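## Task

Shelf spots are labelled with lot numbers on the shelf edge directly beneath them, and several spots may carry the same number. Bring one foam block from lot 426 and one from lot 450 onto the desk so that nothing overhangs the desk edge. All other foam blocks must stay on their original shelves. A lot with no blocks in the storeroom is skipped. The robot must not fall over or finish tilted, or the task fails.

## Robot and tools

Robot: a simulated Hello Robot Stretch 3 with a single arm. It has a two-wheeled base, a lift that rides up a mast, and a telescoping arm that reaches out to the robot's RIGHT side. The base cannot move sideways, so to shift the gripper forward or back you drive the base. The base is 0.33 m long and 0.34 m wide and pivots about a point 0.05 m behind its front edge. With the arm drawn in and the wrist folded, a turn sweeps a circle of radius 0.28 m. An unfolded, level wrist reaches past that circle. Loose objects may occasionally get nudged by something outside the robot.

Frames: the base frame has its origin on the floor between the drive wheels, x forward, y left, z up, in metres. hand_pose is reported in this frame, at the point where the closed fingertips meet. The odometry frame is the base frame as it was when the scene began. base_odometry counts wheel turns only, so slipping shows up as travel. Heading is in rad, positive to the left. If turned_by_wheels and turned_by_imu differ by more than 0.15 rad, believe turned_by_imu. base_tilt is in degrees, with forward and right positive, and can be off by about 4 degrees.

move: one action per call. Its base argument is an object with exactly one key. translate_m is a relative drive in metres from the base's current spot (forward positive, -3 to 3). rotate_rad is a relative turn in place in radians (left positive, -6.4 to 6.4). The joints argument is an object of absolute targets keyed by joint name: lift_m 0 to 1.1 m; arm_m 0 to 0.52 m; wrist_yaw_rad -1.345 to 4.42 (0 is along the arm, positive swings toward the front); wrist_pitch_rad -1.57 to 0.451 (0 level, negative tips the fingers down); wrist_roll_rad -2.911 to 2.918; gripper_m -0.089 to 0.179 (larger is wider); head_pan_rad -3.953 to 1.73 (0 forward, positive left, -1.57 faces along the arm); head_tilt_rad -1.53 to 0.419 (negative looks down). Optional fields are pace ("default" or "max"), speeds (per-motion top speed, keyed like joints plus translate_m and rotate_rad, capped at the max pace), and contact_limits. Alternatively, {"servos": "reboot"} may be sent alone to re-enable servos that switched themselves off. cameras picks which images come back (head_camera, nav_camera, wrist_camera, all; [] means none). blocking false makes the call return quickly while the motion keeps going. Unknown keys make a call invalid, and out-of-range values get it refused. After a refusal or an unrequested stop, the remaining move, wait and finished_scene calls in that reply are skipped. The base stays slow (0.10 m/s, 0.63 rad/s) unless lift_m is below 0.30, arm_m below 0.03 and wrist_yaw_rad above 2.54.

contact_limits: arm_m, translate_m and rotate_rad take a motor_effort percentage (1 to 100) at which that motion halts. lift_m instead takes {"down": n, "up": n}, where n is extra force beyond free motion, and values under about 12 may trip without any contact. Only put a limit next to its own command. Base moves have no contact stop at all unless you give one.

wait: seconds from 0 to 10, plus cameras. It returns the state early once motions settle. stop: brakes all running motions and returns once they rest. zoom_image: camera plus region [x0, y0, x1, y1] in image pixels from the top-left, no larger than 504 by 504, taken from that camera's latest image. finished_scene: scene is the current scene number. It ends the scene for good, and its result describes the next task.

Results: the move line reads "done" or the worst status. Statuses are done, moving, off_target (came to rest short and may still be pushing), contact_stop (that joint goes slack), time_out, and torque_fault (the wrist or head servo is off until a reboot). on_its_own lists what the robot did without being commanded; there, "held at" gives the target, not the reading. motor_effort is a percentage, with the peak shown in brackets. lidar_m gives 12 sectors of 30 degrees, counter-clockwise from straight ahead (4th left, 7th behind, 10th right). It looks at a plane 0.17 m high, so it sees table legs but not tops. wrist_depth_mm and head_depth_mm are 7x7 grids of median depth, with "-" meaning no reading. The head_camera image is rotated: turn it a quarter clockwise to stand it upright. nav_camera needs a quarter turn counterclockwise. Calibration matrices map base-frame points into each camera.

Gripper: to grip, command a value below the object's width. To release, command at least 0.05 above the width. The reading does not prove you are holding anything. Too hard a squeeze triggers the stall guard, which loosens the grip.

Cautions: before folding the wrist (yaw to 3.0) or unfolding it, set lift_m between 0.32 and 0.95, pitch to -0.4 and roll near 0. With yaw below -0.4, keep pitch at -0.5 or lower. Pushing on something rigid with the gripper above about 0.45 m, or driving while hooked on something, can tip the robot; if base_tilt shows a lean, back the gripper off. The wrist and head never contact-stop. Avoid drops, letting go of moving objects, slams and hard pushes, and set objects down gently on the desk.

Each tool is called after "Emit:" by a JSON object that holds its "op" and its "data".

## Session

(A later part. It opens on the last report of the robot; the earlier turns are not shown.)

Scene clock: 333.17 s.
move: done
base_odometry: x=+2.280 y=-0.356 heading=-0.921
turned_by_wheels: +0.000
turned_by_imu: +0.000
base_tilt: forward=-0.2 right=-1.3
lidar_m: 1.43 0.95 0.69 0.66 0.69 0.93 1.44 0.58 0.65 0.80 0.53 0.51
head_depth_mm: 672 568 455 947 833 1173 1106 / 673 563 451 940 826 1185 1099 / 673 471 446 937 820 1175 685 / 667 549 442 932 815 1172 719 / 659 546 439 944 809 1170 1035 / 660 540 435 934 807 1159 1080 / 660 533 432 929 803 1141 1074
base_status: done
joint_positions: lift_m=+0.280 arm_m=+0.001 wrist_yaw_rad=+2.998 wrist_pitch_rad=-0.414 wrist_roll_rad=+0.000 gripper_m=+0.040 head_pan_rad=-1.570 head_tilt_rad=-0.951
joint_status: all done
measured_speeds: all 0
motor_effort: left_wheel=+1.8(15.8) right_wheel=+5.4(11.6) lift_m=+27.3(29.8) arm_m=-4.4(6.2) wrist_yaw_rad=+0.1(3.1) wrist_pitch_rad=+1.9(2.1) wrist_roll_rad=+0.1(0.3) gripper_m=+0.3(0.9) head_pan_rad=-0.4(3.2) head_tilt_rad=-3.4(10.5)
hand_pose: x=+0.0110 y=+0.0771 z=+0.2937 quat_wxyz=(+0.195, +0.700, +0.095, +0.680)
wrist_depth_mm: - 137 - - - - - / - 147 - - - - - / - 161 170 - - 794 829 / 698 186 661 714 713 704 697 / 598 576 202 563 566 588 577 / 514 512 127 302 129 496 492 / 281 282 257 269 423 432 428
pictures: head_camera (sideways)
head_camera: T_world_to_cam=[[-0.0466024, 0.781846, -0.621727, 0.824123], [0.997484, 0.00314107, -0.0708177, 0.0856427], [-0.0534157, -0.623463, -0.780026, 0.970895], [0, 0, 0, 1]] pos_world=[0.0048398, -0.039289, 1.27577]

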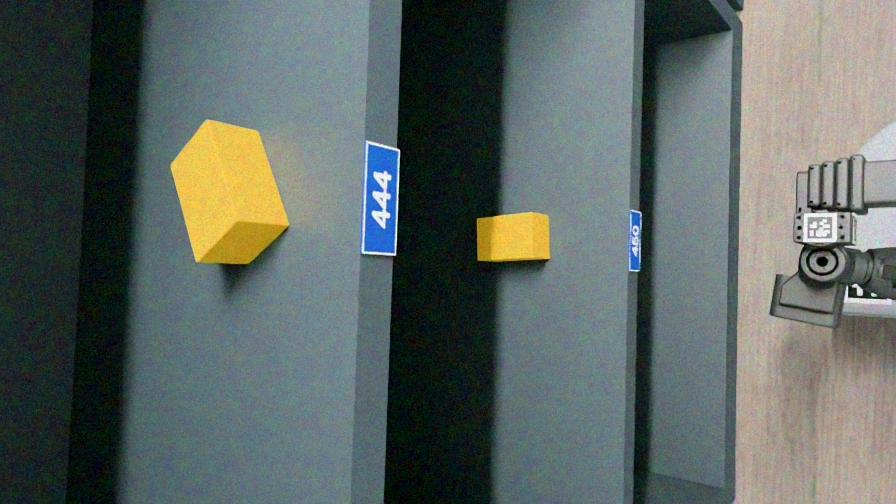

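Emit:
{"op": "move", "data": {"base": {"translate_m":-0.04}, "joints": {"lift_m":0.66,"gripper_m":0.179}, "pace": "max", "cameras": []}}

Emit:
{"op": "move", "data": {"joints": {"wrist_yaw_rad":0.0,"wrist_pitch_rad":-0.4}, "cameras": ["head_camera","wrist_camera"]}}

Scene clock: 356.33 s.
move: done
base_odometry: x=+2.256 y=-0.325 heading=-0.921
turned_by_wheels: +0.000
turned_by_imu: +0.000
base_tilt: forward=-0.4 right=-1.2
lidar_m: 1.47 0.95 0.69 0.66 0.69 0.93 1.40 0.54 0.59 0.79 0.59 0.54
head_depth_mm: 671 570 455 951 833 1133 1070 / 671 564 451 943 827 389 348 / 670 559 447 935 821 384 942 / 668 466 443 929 816 425 430 / 658 545 440 942 813 441 1068 / 658 540 436 937 805 1158 1079 / 661 533 432 929 799 1156 1074
base_status: done
joint_positions: lift_m=+0.660 arm_m=+0.001 wrist_yaw_rad=+2.998 wrist_pitch_rad=-0.414 wrist_roll_rad=+0.000 gripper_m=+0.179 head_pan_rad=-1.570 head_tilt_rad=-0.950
joint_status: all done
measured_speeds: all 0
motor_effort: left_wheel=-0.1(12.5) right_wheel=-7.5(14.7) lift_m=+26.4(35.2) arm_m=-1.3(2.8) wrist_yaw_rad=+2.2(3.2) wrist_pitch_rad=+2.1(2.3) wrist_roll_rad=-0.1(0.3) gripper_m=+0.7(84.3) head_pan_rad=+1.7(1.7) head_tilt_rad=+1.5(2.5)
hand_pose: x=+0.0110 y=+0.0770 z=+0.6736 quat_wxyz=(+0.195, +0.700, +0.096, +0.680)
wrist_depth_mm: - 137 - - - - - / - 148 - - - - - / - 161 170 - - - - / - 178 188 - - - - / - 148 206 - - - - / - 140 241 949 943 958 945 / 802 829 277 835 829 820 105

Scene clock: 358.83 s.
move: done
base_odometry: x=+2.256 y=-0.325 heading=-0.921
turned_by_wheels: +0.000
turned_by_imu: +0.000
base_tilt: forward=-0.2 right=-1.3
lidar_m: 1.47 0.95 0.69 0.66 0.69 0.93 1.40 0.55 0.59 0.80 0.59 0.54
head_depth_mm: 670 570 456 951 835 1139 1074 / 670 563 451 944 828 390 348 / 671 559 447 936 805 385 400 / 669 467 444 929 813 484 925 / 660 543 439 942 799 1164 1084 / 660 540 437 938 807 1158 1081 / 660 534 432 927 798 1155 1080
base_status: not commanded
joint_positions: lift_m=+0.660 arm_m=+0.001 wrist_yaw_rad=+0.003 wrist_pitch_rad=-0.414 wrist_roll_rad=+0.000 gripper_m=+0.179 head_pan_rad=-1.570 head_tilt_rad=-0.950
joint_status: all done
measured_speeds: all 0
motor_effort: left_wheel=-0.2(0.6) right_wheel=-7.8(8.6) lift_m=+23.5(27.0) arm_m=-0.2(2.2) wrist_yaw_rad=-3.2(7.3) wrist_pitch_rad=+2.1(4.2) wrist_roll_rad=-0.2(0.3) gripper_m=+0.5(1.1) head_pan_rad=+1.9(2.1) head_tilt_rad=+2.0(2.5)
hand_pose: x=-0.0208 y=-0.3704 z=+0.6735 quat_wxyz=(+0.693, +0.147, -0.691, -0.145)
wrist_depth_mm: - - - - - - 483 / - - - - - - 534 / - - - - - - 558 / - - - - - - - / - 143 - - - - - / - 144 311 308 316 307 - / 267 272 279 277 275 267 105
pictures: head_camera (sideways), wrist_camera
head_camera: T_world_to_cam=[[-0.0465818, 0.780962, -0.622839, 0.825651], [0.997485, 0.00302298, -0.0708109, 0.0856367], [-0.0534178, -0.624571, -0.779139, 0.969731], [0, 0, 0, 1]] pos_world=[0.00483986, -0.0393949, 1.27587]
wrist_camera: T_world_to_cam=[[-0.998887, -0.0398756, -0.0251736, -0.012031], [-0.002498, 0.57782, -0.81616, 0.796227], [0.0470906, -0.81519, -0.577277, 0.25398], [0, 0, 0, 1]] pos_world=[-0.0219887, -0.253513, 0.796163]

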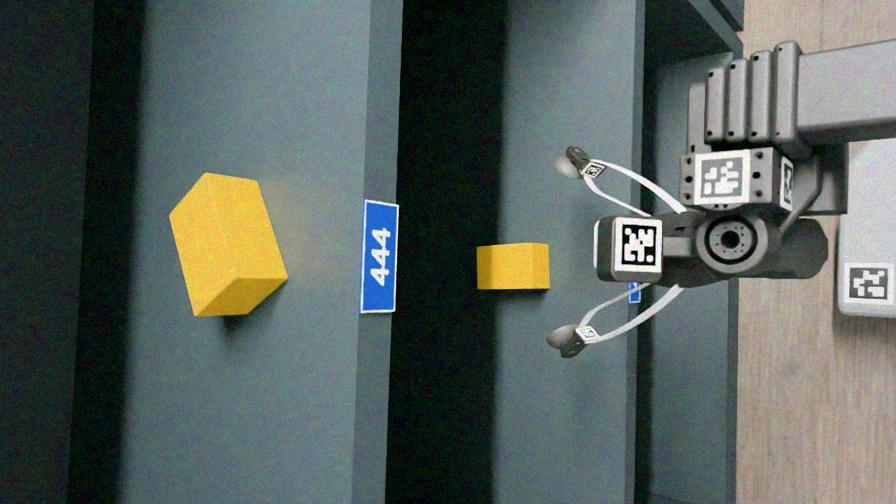

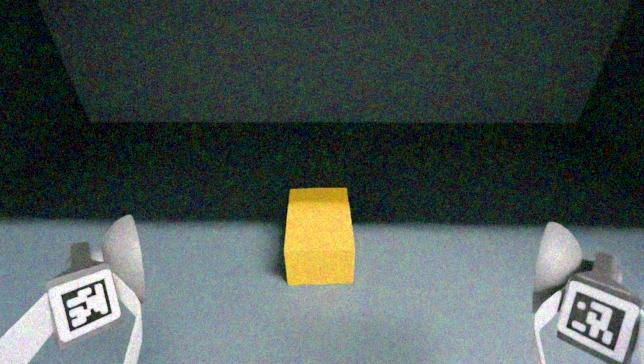

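Emit:
{"op": "move", "data": {"base": {"translate_m":0.012}, "joints": {"lift_m":0.532,"wrist_pitch_rad":-0.28}, "cameras": ["wrist_camera"]}}

Emit:
{"op": "move", "data": {"joints": {"arm_m":0.055}, "contact_limits": {"arm_m":30}, "cameras": ["wrist_camera"]}}

Scene clock: 371.90 s.
move: done
base_odometry: x=+2.263 y=-0.334 heading=-0.921
turned_by_wheels: +0.000
turned_by_imu: +0.000
base_tilt: forward=-0.3 right=-1.3
lidar_m: 1.45 0.95 0.69 0.66 0.69 0.93 1.41 0.56 0.61 0.79 0.57 0.53
head_depth_mm: 673 570 455 950 830 1163 1107 / 671 565 451 943 826 1184 466 / 672 523 447 938 818 1158 465 / 666 467 443 926 818 580 536 / 659 546 440 945 810 1167 1088 / 660 541 436 936 809 1161 1080 / 659 534 433 927 800 1151 1081
base_status: done
joint_positions: lift_m=+0.532 arm_m=+0.001 wrist_yaw_rad=+0.003 wrist_pitch_rad=-0.302 wrist_roll_rad=+0.000 gripper_m=+0.179 head_pan_rad=-1.570 head_tilt_rad=-0.950
joint_status: all done
measured_speeds: all 0
motor_effort: left_wheel=+5.5(9.9) right_wheel=+4.9(7.4) lift_m=+23.8(27.1) arm_m=+1.7(1.9) wrist_yaw_rad=-2.8(4.9) wrist_pitch_rad=+3.6(6.1) wrist_roll_rad=+0.0(0.3) gripper_m=+0.6(1.2) head_pan_rad=+2.6(3.1) head_tilt_rad=+1.1(2.1)
hand_pose: x=-0.0209 y=-0.3830 z=+0.5715 quat_wxyz=(+0.700, +0.108, -0.698, -0.106)
wrist_depth_mm: - - - - - - - / - - - - - - 515 / - - - - - - - / 308 305 304 - 299 297 295 / 242 240 238 237 237 235 235 / - 183 197 196 195 194 193 / 159 168 167 167 166 165 105
wrist_camera: T_world_to_cam=[[-0.998884, -0.042343, -0.020947, -0.018431], [-0.00210297, 0.482824, -0.875715, 0.717865], [0.0471942, -0.874693, -0.482374, 0.107816], [0, 0, 0, 1]] pos_world=[-0.0219891, -0.253077, 0.680267]

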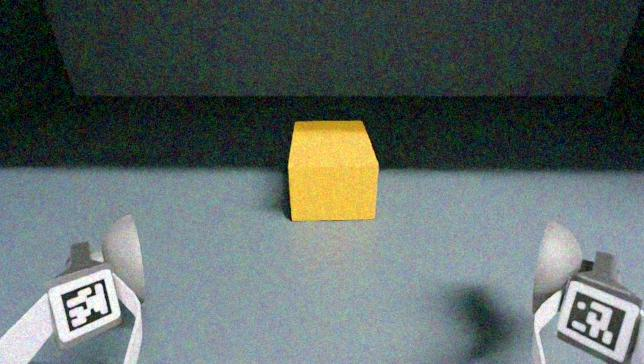

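Scene clock: 373.43 s.
move: done
base_odometry: x=+2.263 y=-0.334 heading=-0.921
turned_by_wheels: +0.000
turned_by_imu: +0.000
base_tilt: forward=-0.4 right=-1.1
lidar_m: 1.46 0.95 0.69 0.66 0.69 0.93 1.41 0.55 0.61 0.80 0.57 0.53
head_depth_mm: 670 570 455 952 835 1170 1110 / 674 565 451 939 827 1175 470 / 669 524 448 933 807 517 533 / 667 466 444 928 814 550 1087 / 659 547 440 949 797 1168 1083 / 658 540 435 936 809 1161 1079 / 659 536 432 926 803 1150 1076
base_status: not commanded
joint_positions: lift_m=+0.532 arm_m=+0.055 wrist_yaw_rad=+0.003 wrist_pitch_rad=-0.302 wrist_roll_rad=+0.000 gripper_m=+0.179 head_pan_rad=-1.570 head_tilt_rad=-0.950
joint_status: all done
measured_speeds: all 0
motor_effort: left_wheel=+5.1(5.9) right_wheel=+4.9(5.8) lift_m=+24.4(25.5) arm_m=+12.7(14.0) wrist_yaw_rad=-3.0(4.2) wrist_pitch_rad=+3.5(3.7) wrist_roll_rad=+0.3(0.3) gripper_m=+0.5(1.1) head_pan_rad=+2.9(3.5) head_tilt_rad=+1.5(2.3)
contact_limits: arm_m 30 (drawing in: default 31, maximum 55; extending or still: default 39, maximum 69)
hand_pose: x=-0.0209 y=-0.4375 z=+0.5715 quat_wxyz=(+0.700, +0.108, -0.698, -0.106)
wrist_depth_mm: - - - - - - - / - - - - - - - / - - - - - - - / 309 302 304 - 298 297 296 / 241 230 238 - 236 234 235 / - 184 196 195 195 194 193 / 158 167 167 167 166 165 105
wrist_camera: T_world_to_cam=[[-0.998883, -0.0423449, -0.0209481, -0.0207386], [-0.00209879, 0.482747, -0.875757, 0.744184], [0.0471965, -0.874735, -0.482297, 0.0600801], [0, 0, 0, 1]] pos_world=[-0.0219891, -0.307577, 0.680267]

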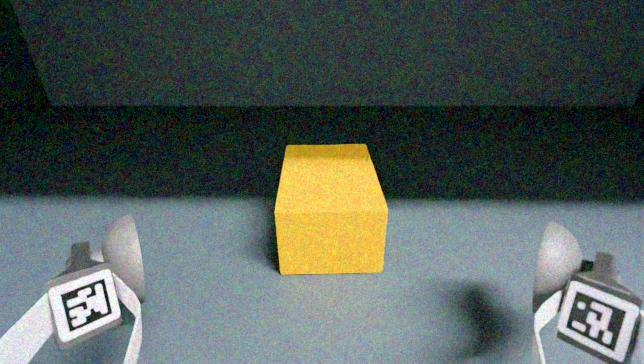

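Emit:
{"op": "move", "data": {"joints": {"arm_m":0.112}, "contact_limits": {"arm_m":30}, "cameras": ["wrist_camera"]}}

Emit:
{"op": "move", "data": {"joints": {"gripper_m":0.03}, "cameras": ["wrist_camera"]}}

Scene clock: 383.30 s.
move: done
base_odometry: x=+2.263 y=-0.334 heading=-0.921
turned_by_wheels: +0.000
turned_by_imu: +0.000
base_tilt: forward=-0.2 right=-1.2
lidar_m: 1.45 0.95 0.69 0.66 0.68 0.93 1.41 0.56 0.61 0.80 0.57 0.53
head_depth_mm: 671 570 455 954 833 1166 1105 / 671 565 451 944 826 1175 472 / 671 524 447 936 818 540 917 / 669 468 443 934 680 1129 1090 / 660 548 440 946 798 1167 1086 / 658 540 436 940 806 1157 1078 / 660 533 432 927 803 1143 1077
base_status: not commanded
joint_positions: lift_m=+0.532 arm_m=+0.112 wrist_yaw_rad=+0.003 wrist_pitch_rad=-0.302 wrist_roll_rad=+0.000 gripper_m=+0.179 head_pan_rad=-1.570 head_tilt_rad=-0.950
joint_status: all done
measured_speeds: all 0
motor_effort: left_wheel=+5.8(6.2) right_wheel=+4.8(5.5) lift_m=+28.8(29.5) arm_m=+12.8(14.8) wrist_yaw_rad=-3.0(4.1) wrist_pitch_rad=+3.6(3.8) wrist_roll_rad=+0.2(0.3) gripper_m=+0.4(1.3) head_pan_rad=+3.5(3.8) head_tilt_rad=+0.9(2.1)
contact_limits: arm_m 30 (drawing in: default 31, maximum 55; extending or still: default 39, maximum 69)
hand_pose: x=-0.0209 y=-0.4945 z=+0.5715 quat_wxyz=(+0.700, +0.108, -0.698, -0.106)
wrist_depth_mm: - 402 393 393 392 395 388 / - - - - - - - / - - - - - - - / 308 305 303 - 298 297 295 / 241 230 239 158 235 235 234 / - 184 190 136 188 194 193 / 159 167 162 144 160 165 105
wrist_camera: T_world_to_cam=[[-0.998883, -0.0423454, -0.020947, -0.0231531], [-0.00209995, 0.482747, -0.875757, 0.771701], [0.0471964, -0.874735, -0.482297, 0.0102202], [0, 0, 0, 1]] pos_world=[-0.0219891, -0.364577, 0.680267]

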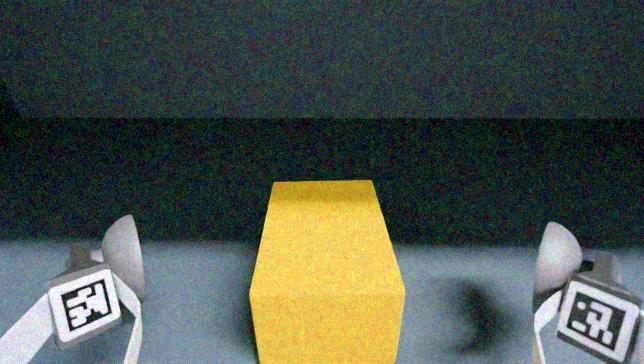

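Scene clock: 385.33 s.
move: done
base_odometry: x=+2.263 y=-0.334 heading=-0.921
turned_by_wheels: +0.000
turned_by_imu: +0.000
base_tilt: forward=-0.4 right=-1.2
lidar_m: 1.46 0.95 0.69 0.66 0.69 0.93 1.42 0.55 0.61 0.80 0.57 0.53
head_depth_mm: 672 571 456 948 833 1168 1110 / 672 564 451 942 830 1171 472 / 671 524 448 938 823 539 915 / 670 467 444 929 681 1133 1087 / 660 547 440 945 810 1167 1085 / 659 542 436 937 807 1158 1080 / 661 534 431 932 804 1143 1072
base_status: not commanded
joint_positions: lift_m=+0.532 arm_m=+0.112 wrist_yaw_rad=+0.003 wrist_pitch_rad=-0.302 wrist_roll_rad=+0.000 gripper_m=+0.031 head_pan_rad=-1.570 head_tilt_rad=-0.950
joint_status: all done
measured_speeds: all 0
motor_effort: left_wheel=+5.8(6.1) right_wheel=+4.3(5.4) lift_m=+28.9(29.5) arm_m=+11.9(13.6) wrist_yaw_rad=-2.3(4.4) wrist_pitch_rad=+3.6(3.7) wrist_roll_rad=+0.1(0.3) gripper_m=-11.3(83.5) head_pan_rad=+3.4(3.8) head_tilt_rad=+0.9(2.1)
contact_limits: arm_m 30 (drawing in: default 31, maximum 55; extending or still: default 39, maximum 69)
hand_pose: x=-0.0209 y=-0.4945 z=+0.5716 quat_wxyz=(+0.700, +0.107, -0.699, -0.106)
wrist_depth_mm: - 402 396 394 391 391 386 / - - - - - - - / - - - - - - - / 307 305 302 - 300 296 295 / 241 240 221 158 157 235 233 / 198 198 128 136 127 193 193 / 168 162 162 144 152 156 165
wrist_camera: T_world_to_cam=[[-0.998884, -0.042349, -0.0209314, -0.0231629], [-0.00210251, 0.482509, -0.875888, 0.771791], [0.0471926, -0.874866, -0.48206, 0.0100593], [0, 0, 0, 1]] pos_world=[-0.0219891, -0.364577, 0.680367]

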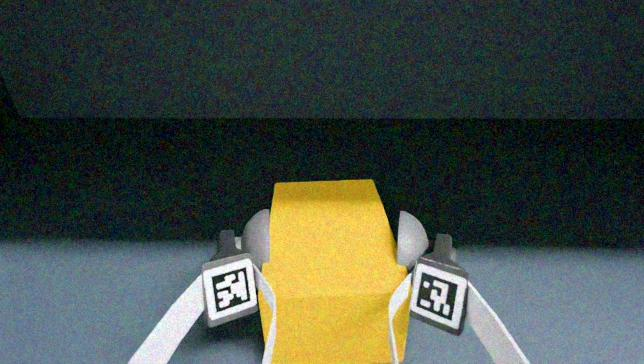

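Emit:
{"op": "move", "data": {"joints": {"lift_m":0.62}, "cameras": []}}

Emit:
{"op": "move", "data": {"joints": {"arm_m":0.0}, "cameras": []}}

Emit:
{"op": "move", "data": {"joints": {"wrist_yaw_rad":1.6}, "cameras": ["wrist_camera","head_camera"]}}

Emit:
{"op": "move", "data": {"base": {"translate_m":0.865}, "joints": {"lift_m":0.87}, "cameras": ["nav_camera"]}}

Scene clock: 399.93 s.
move: done
base_odometry: x=+2.263 y=-0.334 heading=-0.921
turned_by_wheels: +0.000
turned_by_imu: +0.000
base_tilt: forward=-0.4 right=-1.2
lidar_m: 1.46 0.95 0.69 0.66 0.68 0.93 1.41 0.55 0.61 0.80 0.57 0.53
head_depth_mm: 671 569 454 952 834 1164 1103 / 671 563 451 947 826 431 377 / 670 523 447 937 485 500 945 / 667 467 443 764 568 1153 1095 / 658 547 440 947 813 1169 1089 / 659 540 435 936 804 1158 1083 / 658 536 432 929 803 1149 1077
base_status: not commanded
joint_positions: lift_m=+0.620 arm_m=+0.112 wrist_yaw_rad=+0.003 wrist_pitch_rad=-0.302 wrist_roll_rad=+0.000 gripper_m=+0.031 head_pan_rad=-1.570 head_tilt_rad=-0.950
joint_status: all done
measured_speeds: all 0
motor_effort: left_wheel=+5.6(6.2) right_wheel=+5.0(5.6) lift_m=+29.3(31.9) arm_m=+11.4(12.7) wrist_yaw_rad=-2.5(3.9) wrist_pitch_rad=+3.6(3.7) wrist_roll_rad=+0.1(0.3) gripper_m=-11.0(11.7) head_pan_rad=+3.1(3.7) head_tilt_rad=+0.7(1.6)
contact_limits: arm_m 30 (drawing in: default 31, maximum 55; extending or still: default 39, maximum 69)
hand_pose: x=-0.0209 y=-0.4945 z=+0.6596 quat_wxyz=(+0.700, +0.107, -0.699, -0.106)
wrist_depth_mm: - 399 399 397 394 392 391 / - - - - - - - / - - - - - - - / - - - - - - - / - - 151 158 150 - - / 316 315 129 136 128 300 307 / 269 100 258 144 153 258 264

Scene clock: 402.00 s.
move: done
base_odometry: x=+2.263 y=-0.334 heading=-0.921
turned_by_wheels: +0.000
turned_by_imu: +0.000
base_tilt: forward=-0.4 right=-1.2
lidar_m: 1.46 0.95 0.69 0.66 0.69 0.93 1.41 0.56 0.61 0.80 0.57 0.53
head_depth_mm: 671 570 455 951 835 1162 1106 / 670 564 451 943 827 1166 377 / 667 524 448 932 821 416 428 / 669 467 443 931 687 509 927 / 660 548 440 946 810 1160 1090 / 658 540 437 941 808 1157 1086 / 660 534 433 929 801 1143 1074
base_status: not commanded
joint_positions: lift_m=+0.620 arm_m=+0.001 wrist_yaw_rad=+0.003 wrist_pitch_rad=-0.302 wrist_roll_rad=+0.000 gripper_m=+0.031 head_pan_rad=-1.570 head_tilt_rad=-0.950
joint_status: all done
measured_speeds: all 0
motor_effort: left_wheel=+5.6(6.1) right_wheel=+3.9(5.5) lift_m=+24.0(29.7) arm_m=-12.2(14.0) wrist_yaw_rad=-3.2(4.3) wrist_pitch_rad=+3.4(3.7) wrist_roll_rad=+0.1(0.3) gripper_m=-11.5(11.7) head_pan_rad=+3.1(3.8) head_tilt_rad=-0.3(1.5)
hand_pose: x=-0.0209 y=-0.3831 z=+0.6596 quat_wxyz=(+0.700, +0.107, -0.699, -0.106)
wrist_depth_mm: - - - - - - - / - - - - - - 516 / - - - - - - 545 / - - - - - - - / - - 151 158 150 - - / 317 316 128 136 127 302 310 / 271 99 260 144 152 257 264

Scene clock: 403.80 s.
move: done
base_odometry: x=+2.263 y=-0.334 heading=-0.921
turned_by_wheels: +0.000
turned_by_imu: +0.000
base_tilt: forward=-0.4 right=-1.2
lidar_m: 1.46 0.95 0.69 0.66 0.69 0.93 1.41 0.56 0.61 0.79 0.57 0.53
head_depth_mm: 672 571 456 949 832 1163 1103 / 672 565 452 944 827 1158 377 / 671 524 448 935 821 417 924 / 668 467 443 926 815 480 929 / 659 547 439 940 812 1149 925 / 658 541 435 936 804 1155 1034 / 659 536 431 929 803 1145 1044
base_status: not commanded
joint_positions: lift_m=+0.620 arm_m=+0.001 wrist_yaw_rad=+1.597 wrist_pitch_rad=-0.302 wrist_roll_rad=+0.000 gripper_m=+0.031 head_pan_rad=-1.570 head_tilt_rad=-0.950
joint_status: all done
measured_speeds: all 0
motor_effort: left_wheel=+5.7(6.1) right_wheel=+4.6(5.4) lift_m=+24.0(24.4) arm_m=-11.6(12.8) wrist_yaw_rad=+2.3(5.1) wrist_pitch_rad=+3.5(3.7) wrist_roll_rad=+0.0(0.3) gripper_m=-11.0(11.8) head_pan_rad=+2.9(3.9) head_tilt_rad=+0.1(1.2)
hand_pose: x=+0.2161 y=-0.1394 z=+0.6596 quat_wxyz=(+0.564, +0.575, -0.411, +0.427)
wrist_depth_mm: - - - - - - 281 / - - - - - - 297 / - - - - - - 316 / - - - - - - 340 / - - 155 158 159 - 361 / 968 - 129 136 128 346 308 / 871 99 824 144 149 112 275
pictures: head_camera (sideways), wrist_camera
head_camera: T_world_to_cam=[[-0.046898, 0.780903, -0.622889, 0.825714], [0.997481, 0.00339415, -0.0708462, 0.0856967], [-0.0532099, -0.624643, -0.779096, 0.969672], [0, 0, 0, 1]] pos_world=[0.00483948, -0.039395, 1.27587]
wrist_camera: T_world_to_cam=[[0.0658002, -0.997615, -0.0208707, -0.132902], [-0.482339, -0.01349, -0.875881, 0.712622], [0.87351, 0.0676999, -0.482076, 0.304866], [0, 0, 0, 1]] pos_world=[0.0861672, -0.143611, 0.768367]

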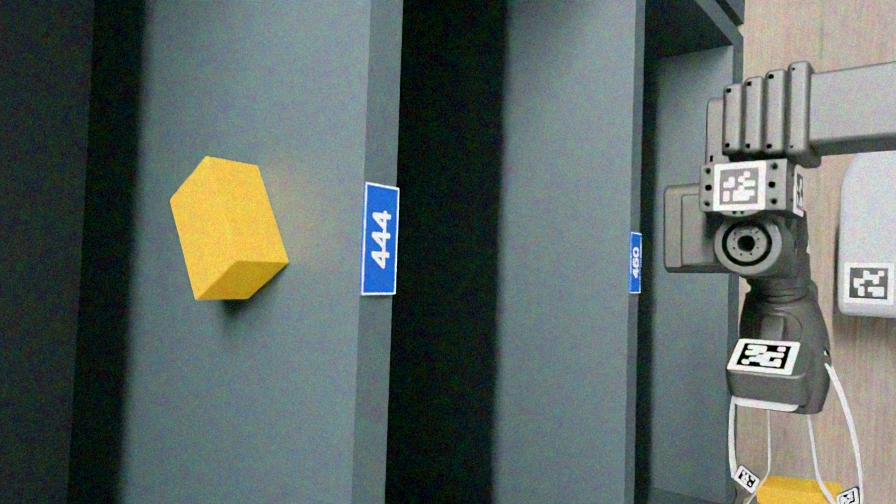

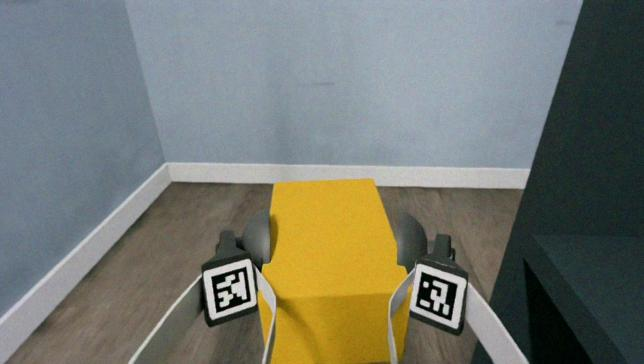

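Scene clock: 413.57 s.
move: done
base_odometry: x=+2.786 y=-1.023 heading=-0.921
turned_by_wheels: +0.000
turned_by_imu: +0.001
base_tilt: forward=-0.3 right=-1.1
lidar_m: 0.60 0.62 0.69 0.67 0.69 0.94 1.37 0.54 0.59 2.41 0.85 0.62
head_depth_mm: 2677 2473 1984 1105 - - 1107 / 2682 2447 1969 1671 - 1208 1104 / 2701 2445 1959 1644 - 1189 1097 / 2692 2425 1922 1624 1388 1180 1090 / 2741 2378 1918 1606 1380 285 1086 / 2576 2286 1908 1593 1398 288 1078 / 1783 1805 1786 1582 1422 302 1079
base_status: done
joint_positions: lift_m=+0.870 arm_m=+0.001 wrist_yaw_rad=+1.597 wrist_pitch_rad=-0.302 wrist_roll_rad=+0.000 gripper_m=+0.031 head_pan_rad=-1.570 head_tilt_rad=-0.950
joint_status: all done
measured_speeds: all 0
motor_effort: left_wheel=+8.8(11.6) right_wheel=+2.4(12.2) lift_m=+23.4(32.0) arm_m=-10.7(12.5) wrist_yaw_rad=+3.2(3.5) wrist_pitch_rad=+3.5(3.7) wrist_roll_rad=-0.1(0.4) gripper_m=-10.9(11.8) head_pan_rad=+2.6(3.5) head_tilt_rad=-1.0(1.2)
hand_pose: x=+0.2161 y=-0.1394 z=+0.9096 quat_wxyz=(+0.564, +0.575, -0.411, +0.427)
wrist_depth_mm: - - - - - - - / - - - - - - - / - - - - - - - / - - - - - - - / - - 151 157 151 - - / - - 129 136 128 - - / - 98 - 144 146 - -
pictures: nav_camera (sideways)
nav_camera: T_world_to_cam=[[0.0177261, -0.797614, 0.602908, -0.74104], [-0.999787, -0.0205289, 0.00223614, 0.0533341], [0.0105934, -0.602819, -0.797808, 0.991282], [0, 0, 0, 1]] pos_world=[0.0559574, 0.00759386, 1.23751]

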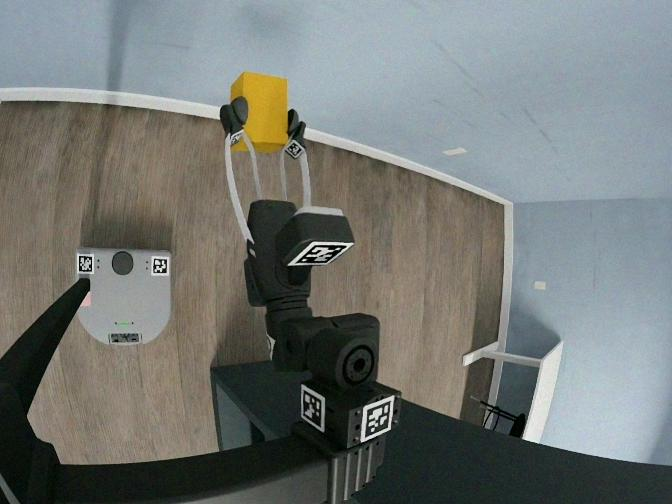

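Emit:
{"op": "move", "data": {"base": {"rotate_rad":1.571}, "cameras": []}}

Emit:
{"op": "move", "data": {"base": {"translate_m":-0.88}, "cameras": []}}

Emit:
{"op": "move", "data": {"base": {"translate_m":-0.88}, "cameras": []}}

Emit:
{"op": "move", "data": {"base": {"rotate_rad":-1.571}, "joints": {"head_pan_rad":-1.7,"head_tilt_rad":-0.7}, "cameras": ["nav_camera"]}}

Emit:
{"op": "move", "data": {"base": {"translate_m":-0.75}, "cameras": []}}

Emit:
{"op": "move", "data": {"base": {"translate_m":-0.75}, "cameras": ["nav_camera"]}}

Scene clock: 430.43 s.
move: done
base_odometry: x=+2.786 y=-1.023 heading=+0.650
turned_by_wheels: +1.571
turned_by_imu: +1.546
base_tilt: forward=-0.3 right=-1.2
lidar_m: 0.67 0.69 0.93 2.25 0.54 0.58 2.56 0.87 0.63 0.60 0.62 0.70
head_depth_mm: 509 595 714 903 - - 1103 / 509 595 715 900 - 1212 1099 / 507 594 716 872 - 1190 1093 / 507 593 713 866 1096 1182 1091 / 508 593 711 896 1149 285 1086 / 507 593 712 894 1094 288 1080 / 506 591 713 890 1090 302 1069
base_status: done
joint_positions: lift_m=+0.870 arm_m=+0.001 wrist_yaw_rad=+1.597 wrist_pitch_rad=-0.302 wrist_roll_rad=+0.000 gripper_m=+0.031 head_pan_rad=-1.570 head_tilt_rad=-0.950
joint_status: not commanded
measured_speeds: all 0
motor_effort: left_wheel=-9.1(12.9) right_wheel=+8.6(12.5) lift_m=+24.4(25.5) arm_m=-12.2(12.9) wrist_yaw_rad=+2.3(3.2) wrist_pitch_rad=+3.6(3.6) wrist_roll_rad=+0.1(0.3) gripper_m=-10.9(11.9) head_pan_rad=+2.5(3.2) head_tilt_rad=-0.2(1.3)
hand_pose: x=+0.2161 y=-0.1394 z=+0.9096 quat_wxyz=(+0.564, +0.575, -0.411, +0.427)
wrist_depth_mm: 546 541 536 537 530 520 516 / - - - - - 546 539 / - - - - - - - / - - - - - - - / - - 151 157 150 - - / - - 129 136 127 - - / - 98 - 144 146 - -

Scene clock: 440.37 s.
move: done
base_odometry: x=+2.085 y=-1.555 heading=+0.650
turned_by_wheels: +0.000
turned_by_imu: -0.001
base_tilt: forward=-0.3 right=-1.2
lidar_m: 1.54 0.58 0.42 0.41 2.63 1.91 2.21 0.90 0.65 0.62 0.64 0.86
head_depth_mm: 527 614 740 933 - - 1103 / 525 613 740 927 - 1209 1099 / 524 614 740 896 - 1188 1094 / 524 612 737 896 1137 1177 1091 / 523 613 734 924 1189 285 1089 / 522 611 736 924 1129 288 1078 / 523 611 734 923 1129 302 1074
base_status: done
joint_positions: lift_m=+0.870 arm_m=+0.001 wrist_yaw_rad=+1.597 wrist_pitch_rad=-0.302 wrist_roll_rad=+0.000 gripper_m=+0.031 head_pan_rad=-1.570 head_tilt_rad=-0.950
joint_status: not commanded
measured_speeds: all 0
motor_effort: left_wheel=-3.5(14.1) right_wheel=-7.7(11.6) lift_m=+26.5(26.5) arm_m=-12.2(13.1) wrist_yaw_rad=+1.9(4.2) wrist_pitch_rad=+3.5(3.7) wrist_roll_rad=+0.0(0.3) gripper_m=-11.1(11.9) head_pan_rad=+2.3(3.1) head_tilt_rad=-1.6(1.8)
hand_pose: x=+0.2161 y=-0.1394 z=+0.9096 quat_wxyz=(+0.564, +0.575, -0.411, +0.427)
wrist_depth_mm: - - - - - - - / - - - - - - - / - - - - - - - / - - - - - - - / - - 155 157 159 - - / - - 129 136 128 - - / - 99 - 144 149 122 -

Scene clock: 450.30 s.
move: done
base_odometry: x=+1.385 y=-2.087 heading=+0.650
turned_by_wheels: +0.000
turned_by_imu: +0.000
base_tilt: forward=-0.3 right=-1.2
lidar_m: 2.28 1.02 1.32 3.43 1.94 1.15 1.34 0.92 0.67 0.64 0.66 0.89
head_depth_mm: 543 636 766 960 - - 1106 / 542 634 763 963 - 1218 1105 / 541 633 761 925 - 1185 1093 / 541 633 764 922 1170 1182 1087 / 541 631 759 957 1229 284 1085 / 541 632 761 957 1172 288 1080 / 541 633 758 952 1165 302 1069
base_status: done
joint_positions: lift_m=+0.870 arm_m=+0.001 wrist_yaw_rad=+1.597 wrist_pitch_rad=-0.302 wrist_roll_rad=+0.000 gripper_m=+0.031 head_pan_rad=-1.570 head_tilt_rad=-0.950
joint_status: not commanded
measured_speeds: all 0
motor_effort: left_wheel=-4.6(12.8) right_wheel=-6.9(11.8) lift_m=+27.6(27.9) arm_m=-11.6(12.9) wrist_yaw_rad=+2.0(3.4) wrist_pitch_rad=+3.4(3.7) wrist_roll_rad=-0.2(0.4) gripper_m=-11.1(12.0) head_pan_rad=+2.1(2.6) head_tilt_rad=-1.9(2.4)
hand_pose: x=+0.2161 y=-0.1394 z=+0.9096 quat_wxyz=(+0.564, +0.575, -0.411, +0.427)
wrist_depth_mm: - - - - - - - / - - - - - - - / - - - - - - - / - - - - - - - / - - 155 158 159 - - / - - 129 136 127 - - / - 99 - 144 149 - -

Scene clock: 453.90 s.
move: done
base_odometry: x=+1.385 y=-2.087 heading=-0.921
turned_by_wheels: -1.571
turned_by_imu: -1.546
base_tilt: forward=-0.3 right=-1.2
lidar_m: 0.63 0.66 0.90 2.41 1.18 1.34 3.61 1.48 1.14 1.33 0.91 0.66
head_depth_mm: 1157 1307 1419 1732 1606 - - / 1143 1287 1460 1700 1706 - - / 1135 1274 1439 1670 1682 - - / 1110 1245 1412 1633 1664 298 - / 1094 1222 1379 1599 1659 1370 1221 / 1083 1210 1354 1570 1647 1367 1207 / 1068 1192 1338 1537 1629 1348 1211
base_status: done
joint_positions: lift_m=+0.870 arm_m=+0.001 wrist_yaw_rad=+1.597 wrist_pitch_rad=-0.302 wrist_roll_rad=+0.000 gripper_m=+0.031 head_pan_rad=-1.700 head_tilt_rad=-0.698
joint_status: all done
measured_speeds: all 0
motor_effort: left_wheel=+8.1(12.4) right_wheel=-11.0(13.8) lift_m=+28.1(28.3) arm_m=-11.8(13.0) wrist_yaw_rad=+1.7(2.9) wrist_pitch_rad=+3.6(3.6) wrist_roll_rad=+0.0(0.3) gripper_m=-11.3(11.7) head_pan_rad=-2.8(3.9) head_tilt_rad=-5.8(6.2)
hand_pose: x=+0.2161 y=-0.1393 z=+0.9096 quat_wxyz=(+0.564, +0.575, -0.411, +0.427)
wrist_depth_mm: - - - - - - - / - - - - - - - / - - - - - - - / - - - - - - - / - - 151 158 150 - - / - - 128 136 128 - - / - 98 - 144 145 - -
pictures: nav_camera (sideways)
nav_camera: T_world_to_cam=[[-0.0633018, -0.619191, 0.782685, -0.974746], [-0.993856, 0.11046, 0.00700537, 0.0471527], [-0.090793, -0.777432, -0.622379, 0.763695], [0, 0, 0, 1]] pos_world=[0.054498, -0.0150415, 1.2379]

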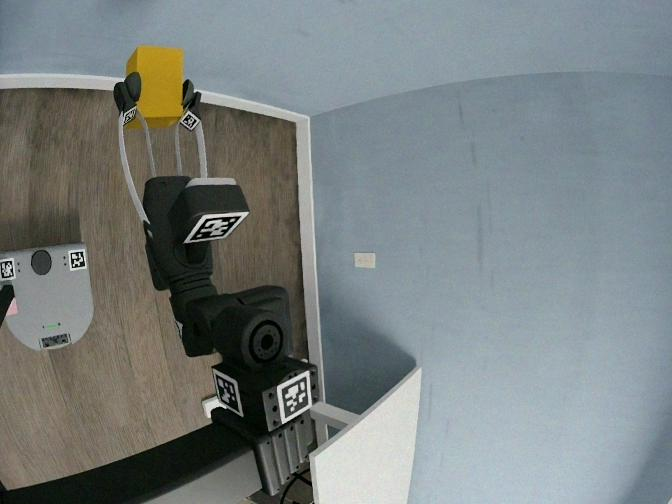

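Scene clock: 462.53 s.
move: done
base_odometry: x=+0.931 y=-1.490 heading=-0.921
turned_by_wheels: +0.000
turned_by_imu: -0.001
base_tilt: forward=-0.3 right=-1.2
lidar_m: 1.38 1.43 0.99 0.94 0.97 1.33 2.89 0.98 0.98 0.88 1.39 1.44
head_depth_mm: 1167 1308 1345 969 1274 - - / 1147 1295 1326 960 1402 - - / 1140 1269 1304 954 824 - - / 1117 1248 1297 945 814 1483 - / 1103 1234 1280 933 811 1336 1192 / 1089 1205 1313 925 805 1355 1209 / 1079 1194 1343 1550 1595 1352 1235
base_status: done
joint_positions: lift_m=+0.870 arm_m=+0.001 wrist_yaw_rad=+1.597 wrist_pitch_rad=-0.302 wrist_roll_rad=+0.000 gripper_m=+0.031 head_pan_rad=-1.700 head_tilt_rad=-0.700
joint_status: not commanded
measured_speeds: all 0
motor_effort: left_wheel=-0.8(9.8) right_wheel=-11.1(16.1) lift_m=+28.6(29.6) arm_m=-9.1(12.6) wrist_yaw_rad=+2.8(3.5) wrist_pitch_rad=+3.6(3.7) wrist_roll_rad=-0.1(0.3) gripper_m=-11.5(11.8) head_pan_rad=-2.9(3.6) head_tilt_rad=-6.2(6.8)
hand_pose: x=+0.2161 y=-0.1393 z=+0.9096 quat_wxyz=(+0.564, +0.575, -0.411, +0.427)
wrist_depth_mm: - - - - - - - / - - - - - - - / - - - - - - - / - - - - - - - / - - 155 158 159 - - / - - 129 136 127 - - / - 99 - 143 150 - -

Scene clock: 471.17 s.
move: done
base_odometry: x=+0.477 y=-0.893 heading=-0.921
turned_by_wheels: +0.000
turned_by_imu: +0.000
base_tilt: forward=-0.3 right=-1.3
lidar_m: 2.12 1.35 0.98 0.94 0.97 1.32 2.14 1.91 0.99 0.68 0.91 1.89
head_depth_mm: 1169 1322 1425 966 834 - - / 1151 1291 1321 956 827 - - / 1140 1276 1308 952 821 - - / 1123 1262 1296 945 814 1483 - / 1108 1236 1276 933 805 1303 1215 / 1095 1220 1269 925 776 1325 1209 / 1078 1204 1251 920 772 1359 1225
base_status: done
joint_positions: lift_m=+0.870 arm_m=+0.001 wrist_yaw_rad=+1.597 wrist_pitch_rad=-0.302 wrist_roll_rad=+0.000 gripper_m=+0.031 head_pan_rad=-1.700 head_tilt_rad=-0.700
joint_status: not commanded
measured_speeds: all 0
motor_effort: left_wheel=-6.0(9.9) right_wheel=-5.3(14.8) lift_m=+29.1(30.2) arm_m=-7.6(9.8) wrist_yaw_rad=+1.6(3.2) wrist_pitch_rad=+3.5(3.7) wrist_roll_rad=+0.0(0.5) gripper_m=-11.5(11.8) head_pan_rad=-3.3(3.8) head_tilt_rad=-5.1(6.6)
hand_pose: x=+0.2161 y=-0.1393 z=+0.9096 quat_wxyz=(+0.564, +0.575, -0.411, +0.427)
wrist_depth_mm: - - - - - - - / - - - - - - - / - - - - - - - / - - - - - - - / - - 155 158 159 - - / - - 129 136 127 - - / - 99 - 144 149 - -
pictures: nav_camera (sideways)
nav_camera: T_world_to_cam=[[-0.0634479, -0.620737, 0.781447, -0.973156], [-0.993855, 0.110466, 0.00705406, 0.0470812], [-0.0907022, -0.776198, -0.623931, 0.765709], [0, 0, 0, 1]] pos_world=[0.0544986, -0.0149334, 1.23789]

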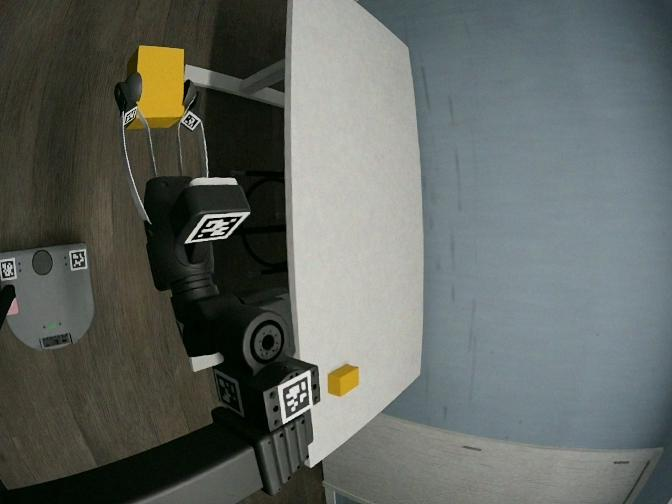

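Emit:
{"op": "move", "data": {"joints": {"wrist_yaw_rad":0.0,"arm_m":0.29}, "cameras": []}}

Emit:
{"op": "move", "data": {"joints": {"lift_m":0.735}, "cameras": ["wrist_camera","head_camera"]}}

Emit:
{"op": "move", "data": {"joints": {"lift_m":0.68}, "speeds": {"lift_m":0.02}, "contact_limits": {"lift_m":{"down":13}}, "cameras": ["wrist_camera"]}}

Scene clock: 483.03 s.
move: done
base_odometry: x=+0.477 y=-0.893 heading=-0.921
turned_by_wheels: +0.000
turned_by_imu: +0.000
base_tilt: forward=-0.2 right=-1.3
lidar_m: 2.13 1.35 0.98 0.94 0.97 1.32 2.15 1.90 0.99 0.68 0.90 1.90
head_depth_mm: 1174 1316 1423 969 807 - - / 1153 1293 1326 858 292 1319 1191 / 1139 1282 1310 371 794 1375 1180 / 1123 1258 462 442 814 1372 1171 / 1108 1237 1273 469 809 1328 1172 / 1096 1216 1266 929 777 1328 1157 / 1078 1200 1251 917 774 1353 1149
base_status: not commanded
joint_positions: lift_m=+0.870 arm_m=+0.290 wrist_yaw_rad=+0.003 wrist_pitch_rad=-0.302 wrist_roll_rad=+0.000 gripper_m=+0.031 head_pan_rad=-1.700 head_tilt_rad=-0.700
joint_status: all done
measured_speeds: all 0
motor_effort: left_wheel=-5.8(6.5) right_wheel=-5.4(6.4) lift_m=+28.9(29.7) arm_m=+12.3(14.8) wrist_yaw_rad=-3.5(7.5) wrist_pitch_rad=+3.5(3.7) wrist_roll_rad=+0.0(0.3) gripper_m=-11.4(11.8) head_pan_rad=-2.3(3.3) head_tilt_rad=-5.6(6.3)
hand_pose: x=-0.0208 y=-0.6725 z=+0.9096 quat_wxyz=(+0.700, +0.108, -0.699, -0.105)
wrist_depth_mm: - - - - - - - / - - - - - - - / - - - - - - - / - - - - - - - / - - 151 158 150 - - / - - 129 136 128 - - / - 98 - 144 146 - -

Scene clock: 485.10 s.
move: done
base_odometry: x=+0.477 y=-0.893 heading=-0.921
turned_by_wheels: +0.000
turned_by_imu: +0.000
base_tilt: forward=-0.4 right=-1.4
lidar_m: 2.12 1.34 0.97 0.94 0.97 1.32 2.15 1.90 0.99 0.68 0.91 1.90
head_depth_mm: 1170 1315 1423 970 837 1394 1187 / 1151 1293 1323 959 825 1282 308 / 1144 1273 1317 951 457 392 1129 / 1119 1256 1290 942 519 1380 1169 / 1111 1230 1279 899 623 1326 1165 / 1091 1223 1254 927 777 1333 1159 / 1082 1202 1247 918 771 1359 1149
base_status: not commanded
joint_positions: lift_m=+0.735 arm_m=+0.290 wrist_yaw_rad=+0.003 wrist_pitch_rad=-0.302 wrist_roll_rad=+0.000 gripper_m=+0.031 head_pan_rad=-1.700 head_tilt_rad=-0.700
joint_status: all done
measured_speeds: all 0
motor_effort: left_wheel=-5.7(6.3) right_wheel=-5.7(6.2) lift_m=+23.9(28.4) arm_m=+9.6(12.8) wrist_yaw_rad=-3.7(4.7) wrist_pitch_rad=+3.5(3.7) wrist_roll_rad=-0.3(0.3) gripper_m=-10.9(11.6) head_pan_rad=-2.7(3.4) head_tilt_rad=-5.6(6.3)
hand_pose: x=-0.0208 y=-0.6725 z=+0.7746 quat_wxyz=(+0.700, +0.108, -0.699, -0.105)
wrist_depth_mm: - - - - - - - / - - - - - - - / - - - - - - - / - - - - - - - / - - 151 157 150 - - / - - 129 136 128 - - / - 98 - 143 146 - -
pictures: head_camera (sideways), wrist_camera
head_camera: T_world_to_cam=[[0.031739, 0.603614, -0.796645, 1.05158], [0.987231, -0.143415, -0.0693329, 0.0838065], [-0.156101, -0.784272, -0.600458, 0.737934], [0, 0, 0, 1]] pos_world=[-0.000920087, -0.0439892, 1.28665]
wrist_camera: T_world_to_cam=[[-0.998874, -0.042572, -0.0209384, -0.0265668], [-0.00220394, 0.482505, -0.875891, 1.03548], [0.0473913, -0.874858, -0.482055, -0.0478039], [0, 0, 0, 1]] pos_world=[-0.0219893, -0.542576, 0.883367]

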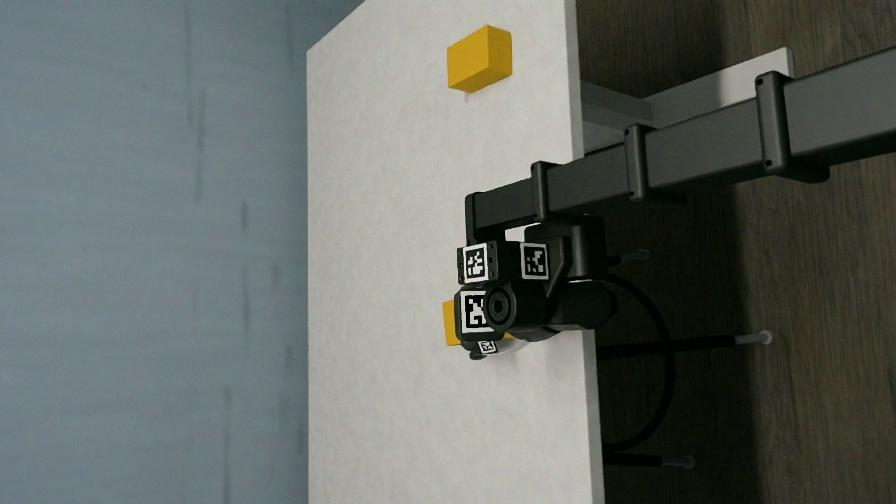

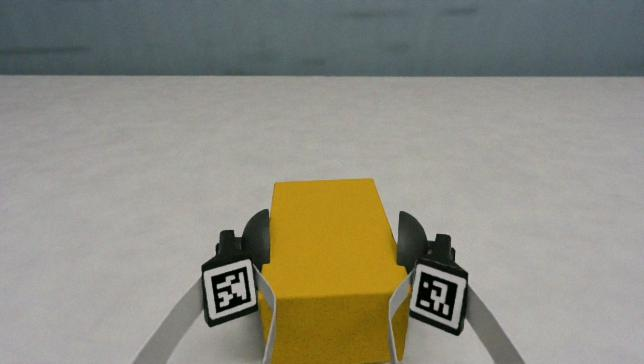

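Scene clock: 488.23 s.
move: done
base_odometry: x=+0.477 y=-0.893 heading=-0.920
turned_by_wheels: +0.000
turned_by_imu: +0.000
base_tilt: forward=-0.3 right=-1.2
lidar_m: 2.12 1.34 0.98 0.94 0.97 1.32 2.15 1.90 0.99 0.68 0.91 1.89
head_depth_mm: 1174 1312 1420 965 837 1402 1188 / 1154 1292 1332 962 829 1350 361 / 1136 1278 1314 951 760 425 384 / 1124 1261 1295 942 552 1370 1176 / 1104 1238 1285 934 583 1330 1166 / 1093 1212 1268 927 776 1330 1160 / 1079 1199 1253 918 771 1347 1157
base_status: not commanded
joint_positions: lift_m=+0.680 arm_m=+0.290 wrist_yaw_rad=+0.001 wrist_pitch_rad=-0.212 wrist_roll_rad=+0.000 gripper_m=+0.031 head_pan_rad=-1.700 head_tilt_rad=-0.700
joint_status: all done
measured_speeds: all 0
on_its_own: wrist_pitch_rad is at rest, and its effort (-12.9) is outside its rest range (-8 to +12)
motor_effort: left_wheel=+0.2(6.2) right_wheel=-4.7(6.5) lift_m=+18.9(27.0) arm_m=+4.7(9.4) wrist_yaw_rad=-1.5(4.4) wrist_pitch_rad=-12.9(17.1) wrist_roll_rad=-0.3(0.3) gripper_m=-10.8(11.6) head_pan_rad=-3.4(3.4) head_tilt_rad=-4.8(6.2)
contact_limits: lift_m down 13 (down: maximum 72; up: maximum 65)
hand_pose: x=-0.0212 y=-0.6804 z=+0.7412 quat_wxyz=(+0.704, +0.076, -0.703, -0.075)
wrist_depth_mm: - - - - - - - / - - - - - - - / - - - - - - - / - - - 171 - - - / - - 154 136 143 - - / - - 127 125 126 - - / - 94 - 133 - 108 -
wrist_camera: T_world_to_cam=[[-0.998941, -0.042628, -0.0173407, -0.0306087], [-0.00128936, 0.402584, -0.915382, 0.984861], [0.046002, -0.91439, -0.402212, -0.156916], [0, 0, 0, 1]] pos_world=[-0.0220879, -0.541277, 0.83788]

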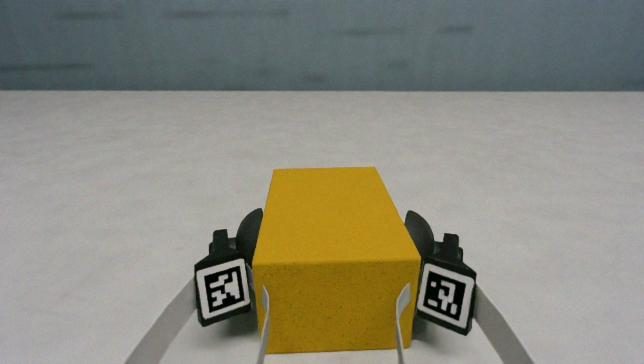

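Emit:
{"op": "move", "data": {"joints": {"lift_m":0.698}, "speeds": {"lift_m":0.03}, "cameras": []}}

Emit:
{"op": "move", "data": {"joints": {"gripper_m":0.179}, "cameras": ["wrist_camera"]}}

Emit:
{"op": "move", "data": {"joints": {"arm_m":0.05}, "cameras": ["head_camera"]}}

Scene clock: 495.40 s.
move: done
base_odometry: x=+0.477 y=-0.893 heading=-0.920
turned_by_wheels: +0.000
turned_by_imu: +0.000
base_tilt: forward=-0.4 right=-1.3
lidar_m: 2.12 1.34 0.98 0.94 0.97 1.32 2.15 1.90 0.99 0.68 0.91 1.89
head_depth_mm: 1173 1324 1421 968 834 1397 1188 / 1148 1292 1329 962 828 1347 344 / 1136 1272 1310 951 526 415 379 / 1120 1259 1294 940 538 1373 1169 / 1111 1238 1277 933 567 1333 1169 / 1095 1219 1258 922 777 1326 1156 / 1077 1203 1251 919 771 1348 1159
base_status: not commanded
joint_positions: lift_m=+0.698 arm_m=+0.290 wrist_yaw_rad=+0.001 wrist_pitch_rad=-0.284 wrist_roll_rad=+0.000 gripper_m=+0.031 head_pan_rad=-1.700 head_tilt_rad=-0.700
joint_status: all done
measured_speeds: all 0
motor_effort: left_wheel=+0.5(1.2) right_wheel=-3.9(5.4) lift_m=+28.6(31.0) arm_m=-2.6(2.6) wrist_yaw_rad=-1.6(2.5) wrist_pitch_rad=+0.3(13.0) wrist_roll_rad=-0.2(0.3) gripper_m=-11.1(11.5) head_pan_rad=-3.0(3.1) head_tilt_rad=-4.3(4.6)
hand_pose: x=-0.0212 y=-0.6742 z=+0.7417 quat_wxyz=(+0.700, +0.101, -0.700, -0.100)
wrist_depth_mm: - - - - - - - / - - - - - - - / - - - - - - - / - - - 163 - - - / - - 153 135 135 - - / - - 129 129 127 - - / - 101 - 139 129 106 -

Scene clock: 497.43 s.
move: done
base_odometry: x=+0.477 y=-0.893 heading=-0.920
turned_by_wheels: +0.000
turned_by_imu: +0.000
base_tilt: forward=-0.3 right=-1.2
lidar_m: 2.12 1.34 0.98 0.94 0.97 1.32 2.15 1.90 0.99 0.68 0.91 1.89
head_depth_mm: 1168 1315 1417 968 835 1395 1186 / 1148 1300 1325 955 827 1351 344 / 1141 1271 1312 948 526 415 379 / 1123 1254 1291 939 539 1379 1166 / 1109 1233 1274 932 568 1333 1166 / 1090 1217 1268 925 778 1330 1156 / 1077 1206 1247 917 774 1347 1151
base_status: not commanded
joint_positions: lift_m=+0.698 arm_m=+0.290 wrist_yaw_rad=+0.001 wrist_pitch_rad=-0.292 wrist_roll_rad=+0.000 gripper_m=+0.179 head_pan_rad=-1.700 head_tilt_rad=-0.700
joint_status: all done
measured_speeds: all 0
motor_effort: left_wheel=+0.4(0.8) right_wheel=-4.6(5.5) lift_m=+26.8(29.3) arm_m=-5.2(5.3) wrist_yaw_rad=-2.1(3.1) wrist_pitch_rad=+1.9(1.9) wrist_roll_rad=-0.2(0.3) gripper_m=+0.3(83.7) head_pan_rad=-3.1(3.4) head_tilt_rad=-3.4(4.3)
hand_pose: x=-0.0212 y=-0.6734 z=+0.7398 quat_wxyz=(+0.700, +0.104, -0.699, -0.103)
wrist_depth_mm: - - - - - - - / - - - - - - - / - - - - - - - / - - - 160 - - - / - 142 - 132 132 - - / - 126 - 132 131 - - / - - - 139 - - 105
wrist_camera: T_world_to_cam=[[-0.998945, -0.0410605, -0.0205621, -0.0270148], [-0.00138779, 0.474557, -0.880223, 1.00327], [0.0459003, -0.879266, -0.474114, -0.07421], [0, 0, 0, 1]] pos_world=[-0.0221877, -0.542467, 0.847358]

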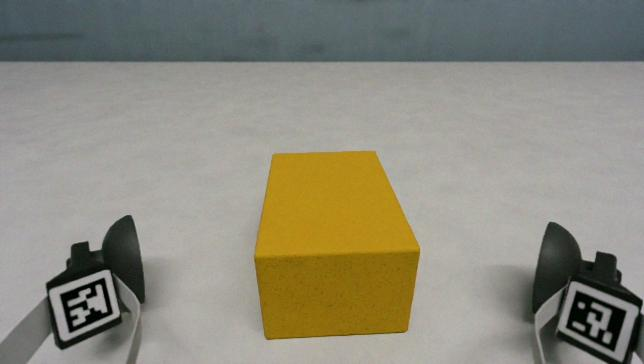

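Scene clock: 500.43 s.
move: done
base_odometry: x=+0.477 y=-0.893 heading=-0.920
turned_by_wheels: +0.000
turned_by_imu: +0.000
base_tilt: forward=-0.5 right=-1.2
lidar_m: 2.12 1.34 0.98 0.94 0.97 1.32 2.15 1.90 0.99 0.68 0.91 1.90
head_depth_mm: 1168 1318 1429 968 837 1391 1186 / 1154 1301 1324 958 828 1356 347 / 1136 1268 1309 951 818 1345 347 / 1127 1260 1290 941 814 1309 349 / 1109 1238 1283 935 806 1159 472 / 1094 1217 1263 926 778 1297 1163 / 1084 1198 1240 917 769 1352 1151
base_status: not commanded
joint_positions: lift_m=+0.698 arm_m=+0.050 wrist_yaw_rad=+0.001 wrist_pitch_rad=-0.293 wrist_roll_rad=+0.000 gripper_m=+0.179 head_pan_rad=-1.700 head_tilt_rad=-0.700
joint_status: all done
measured_speeds: all 0
motor_effort: left_wheel=+0.4(1.1) right_wheel=-4.8(5.9) lift_m=+23.9(26.9) arm_m=-12.4(14.3) wrist_yaw_rad=-2.7(3.0) wrist_pitch_rad=+2.0(2.1) wrist_roll_rad=-0.2(0.4) gripper_m=+0.5(1.2) head_pan_rad=-3.0(3.2) head_tilt_rad=-2.2(4.2)
hand_pose: x=-0.0212 y=-0.4333 z=+0.7396 quat_wxyz=(+0.700, +0.104, -0.699, -0.103)
wrist_depth_mm: - - - - - - - / - - - - - - - / - - - - - - - / - - - - - - - / - - - - - - - / - - - - - - - / - 947 976 971 955 909 105
pictures: head_camera (sideways)
head_camera: T_world_to_cam=[[0.0317812, 0.603837, -0.796474, 1.05137], [0.987244, -0.143348, -0.0692839, 0.0837461], [-0.156009, -0.784112, -0.600691, 0.738241], [0, 0, 0, 1]] pos_world=[-0.000919689, -0.043988, 1.28665]

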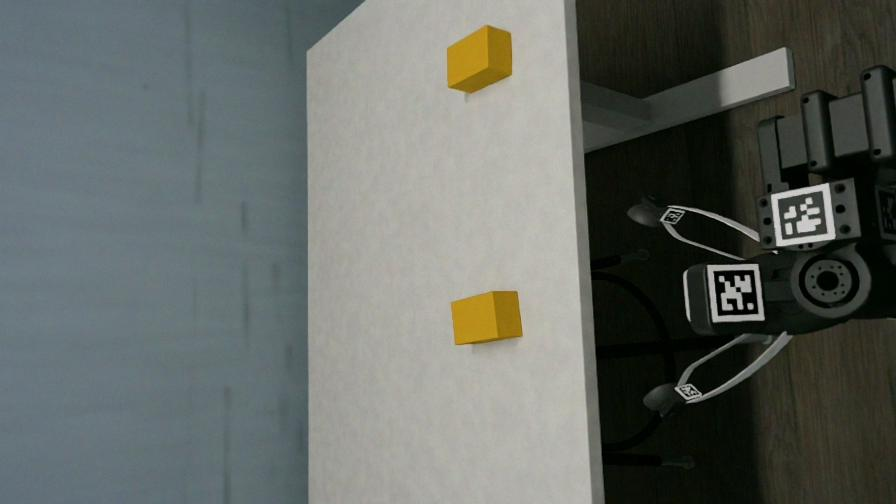

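Emit:
{"op": "finished_scene", "data": {"scene": 3}}

The scene is finished: the task was done.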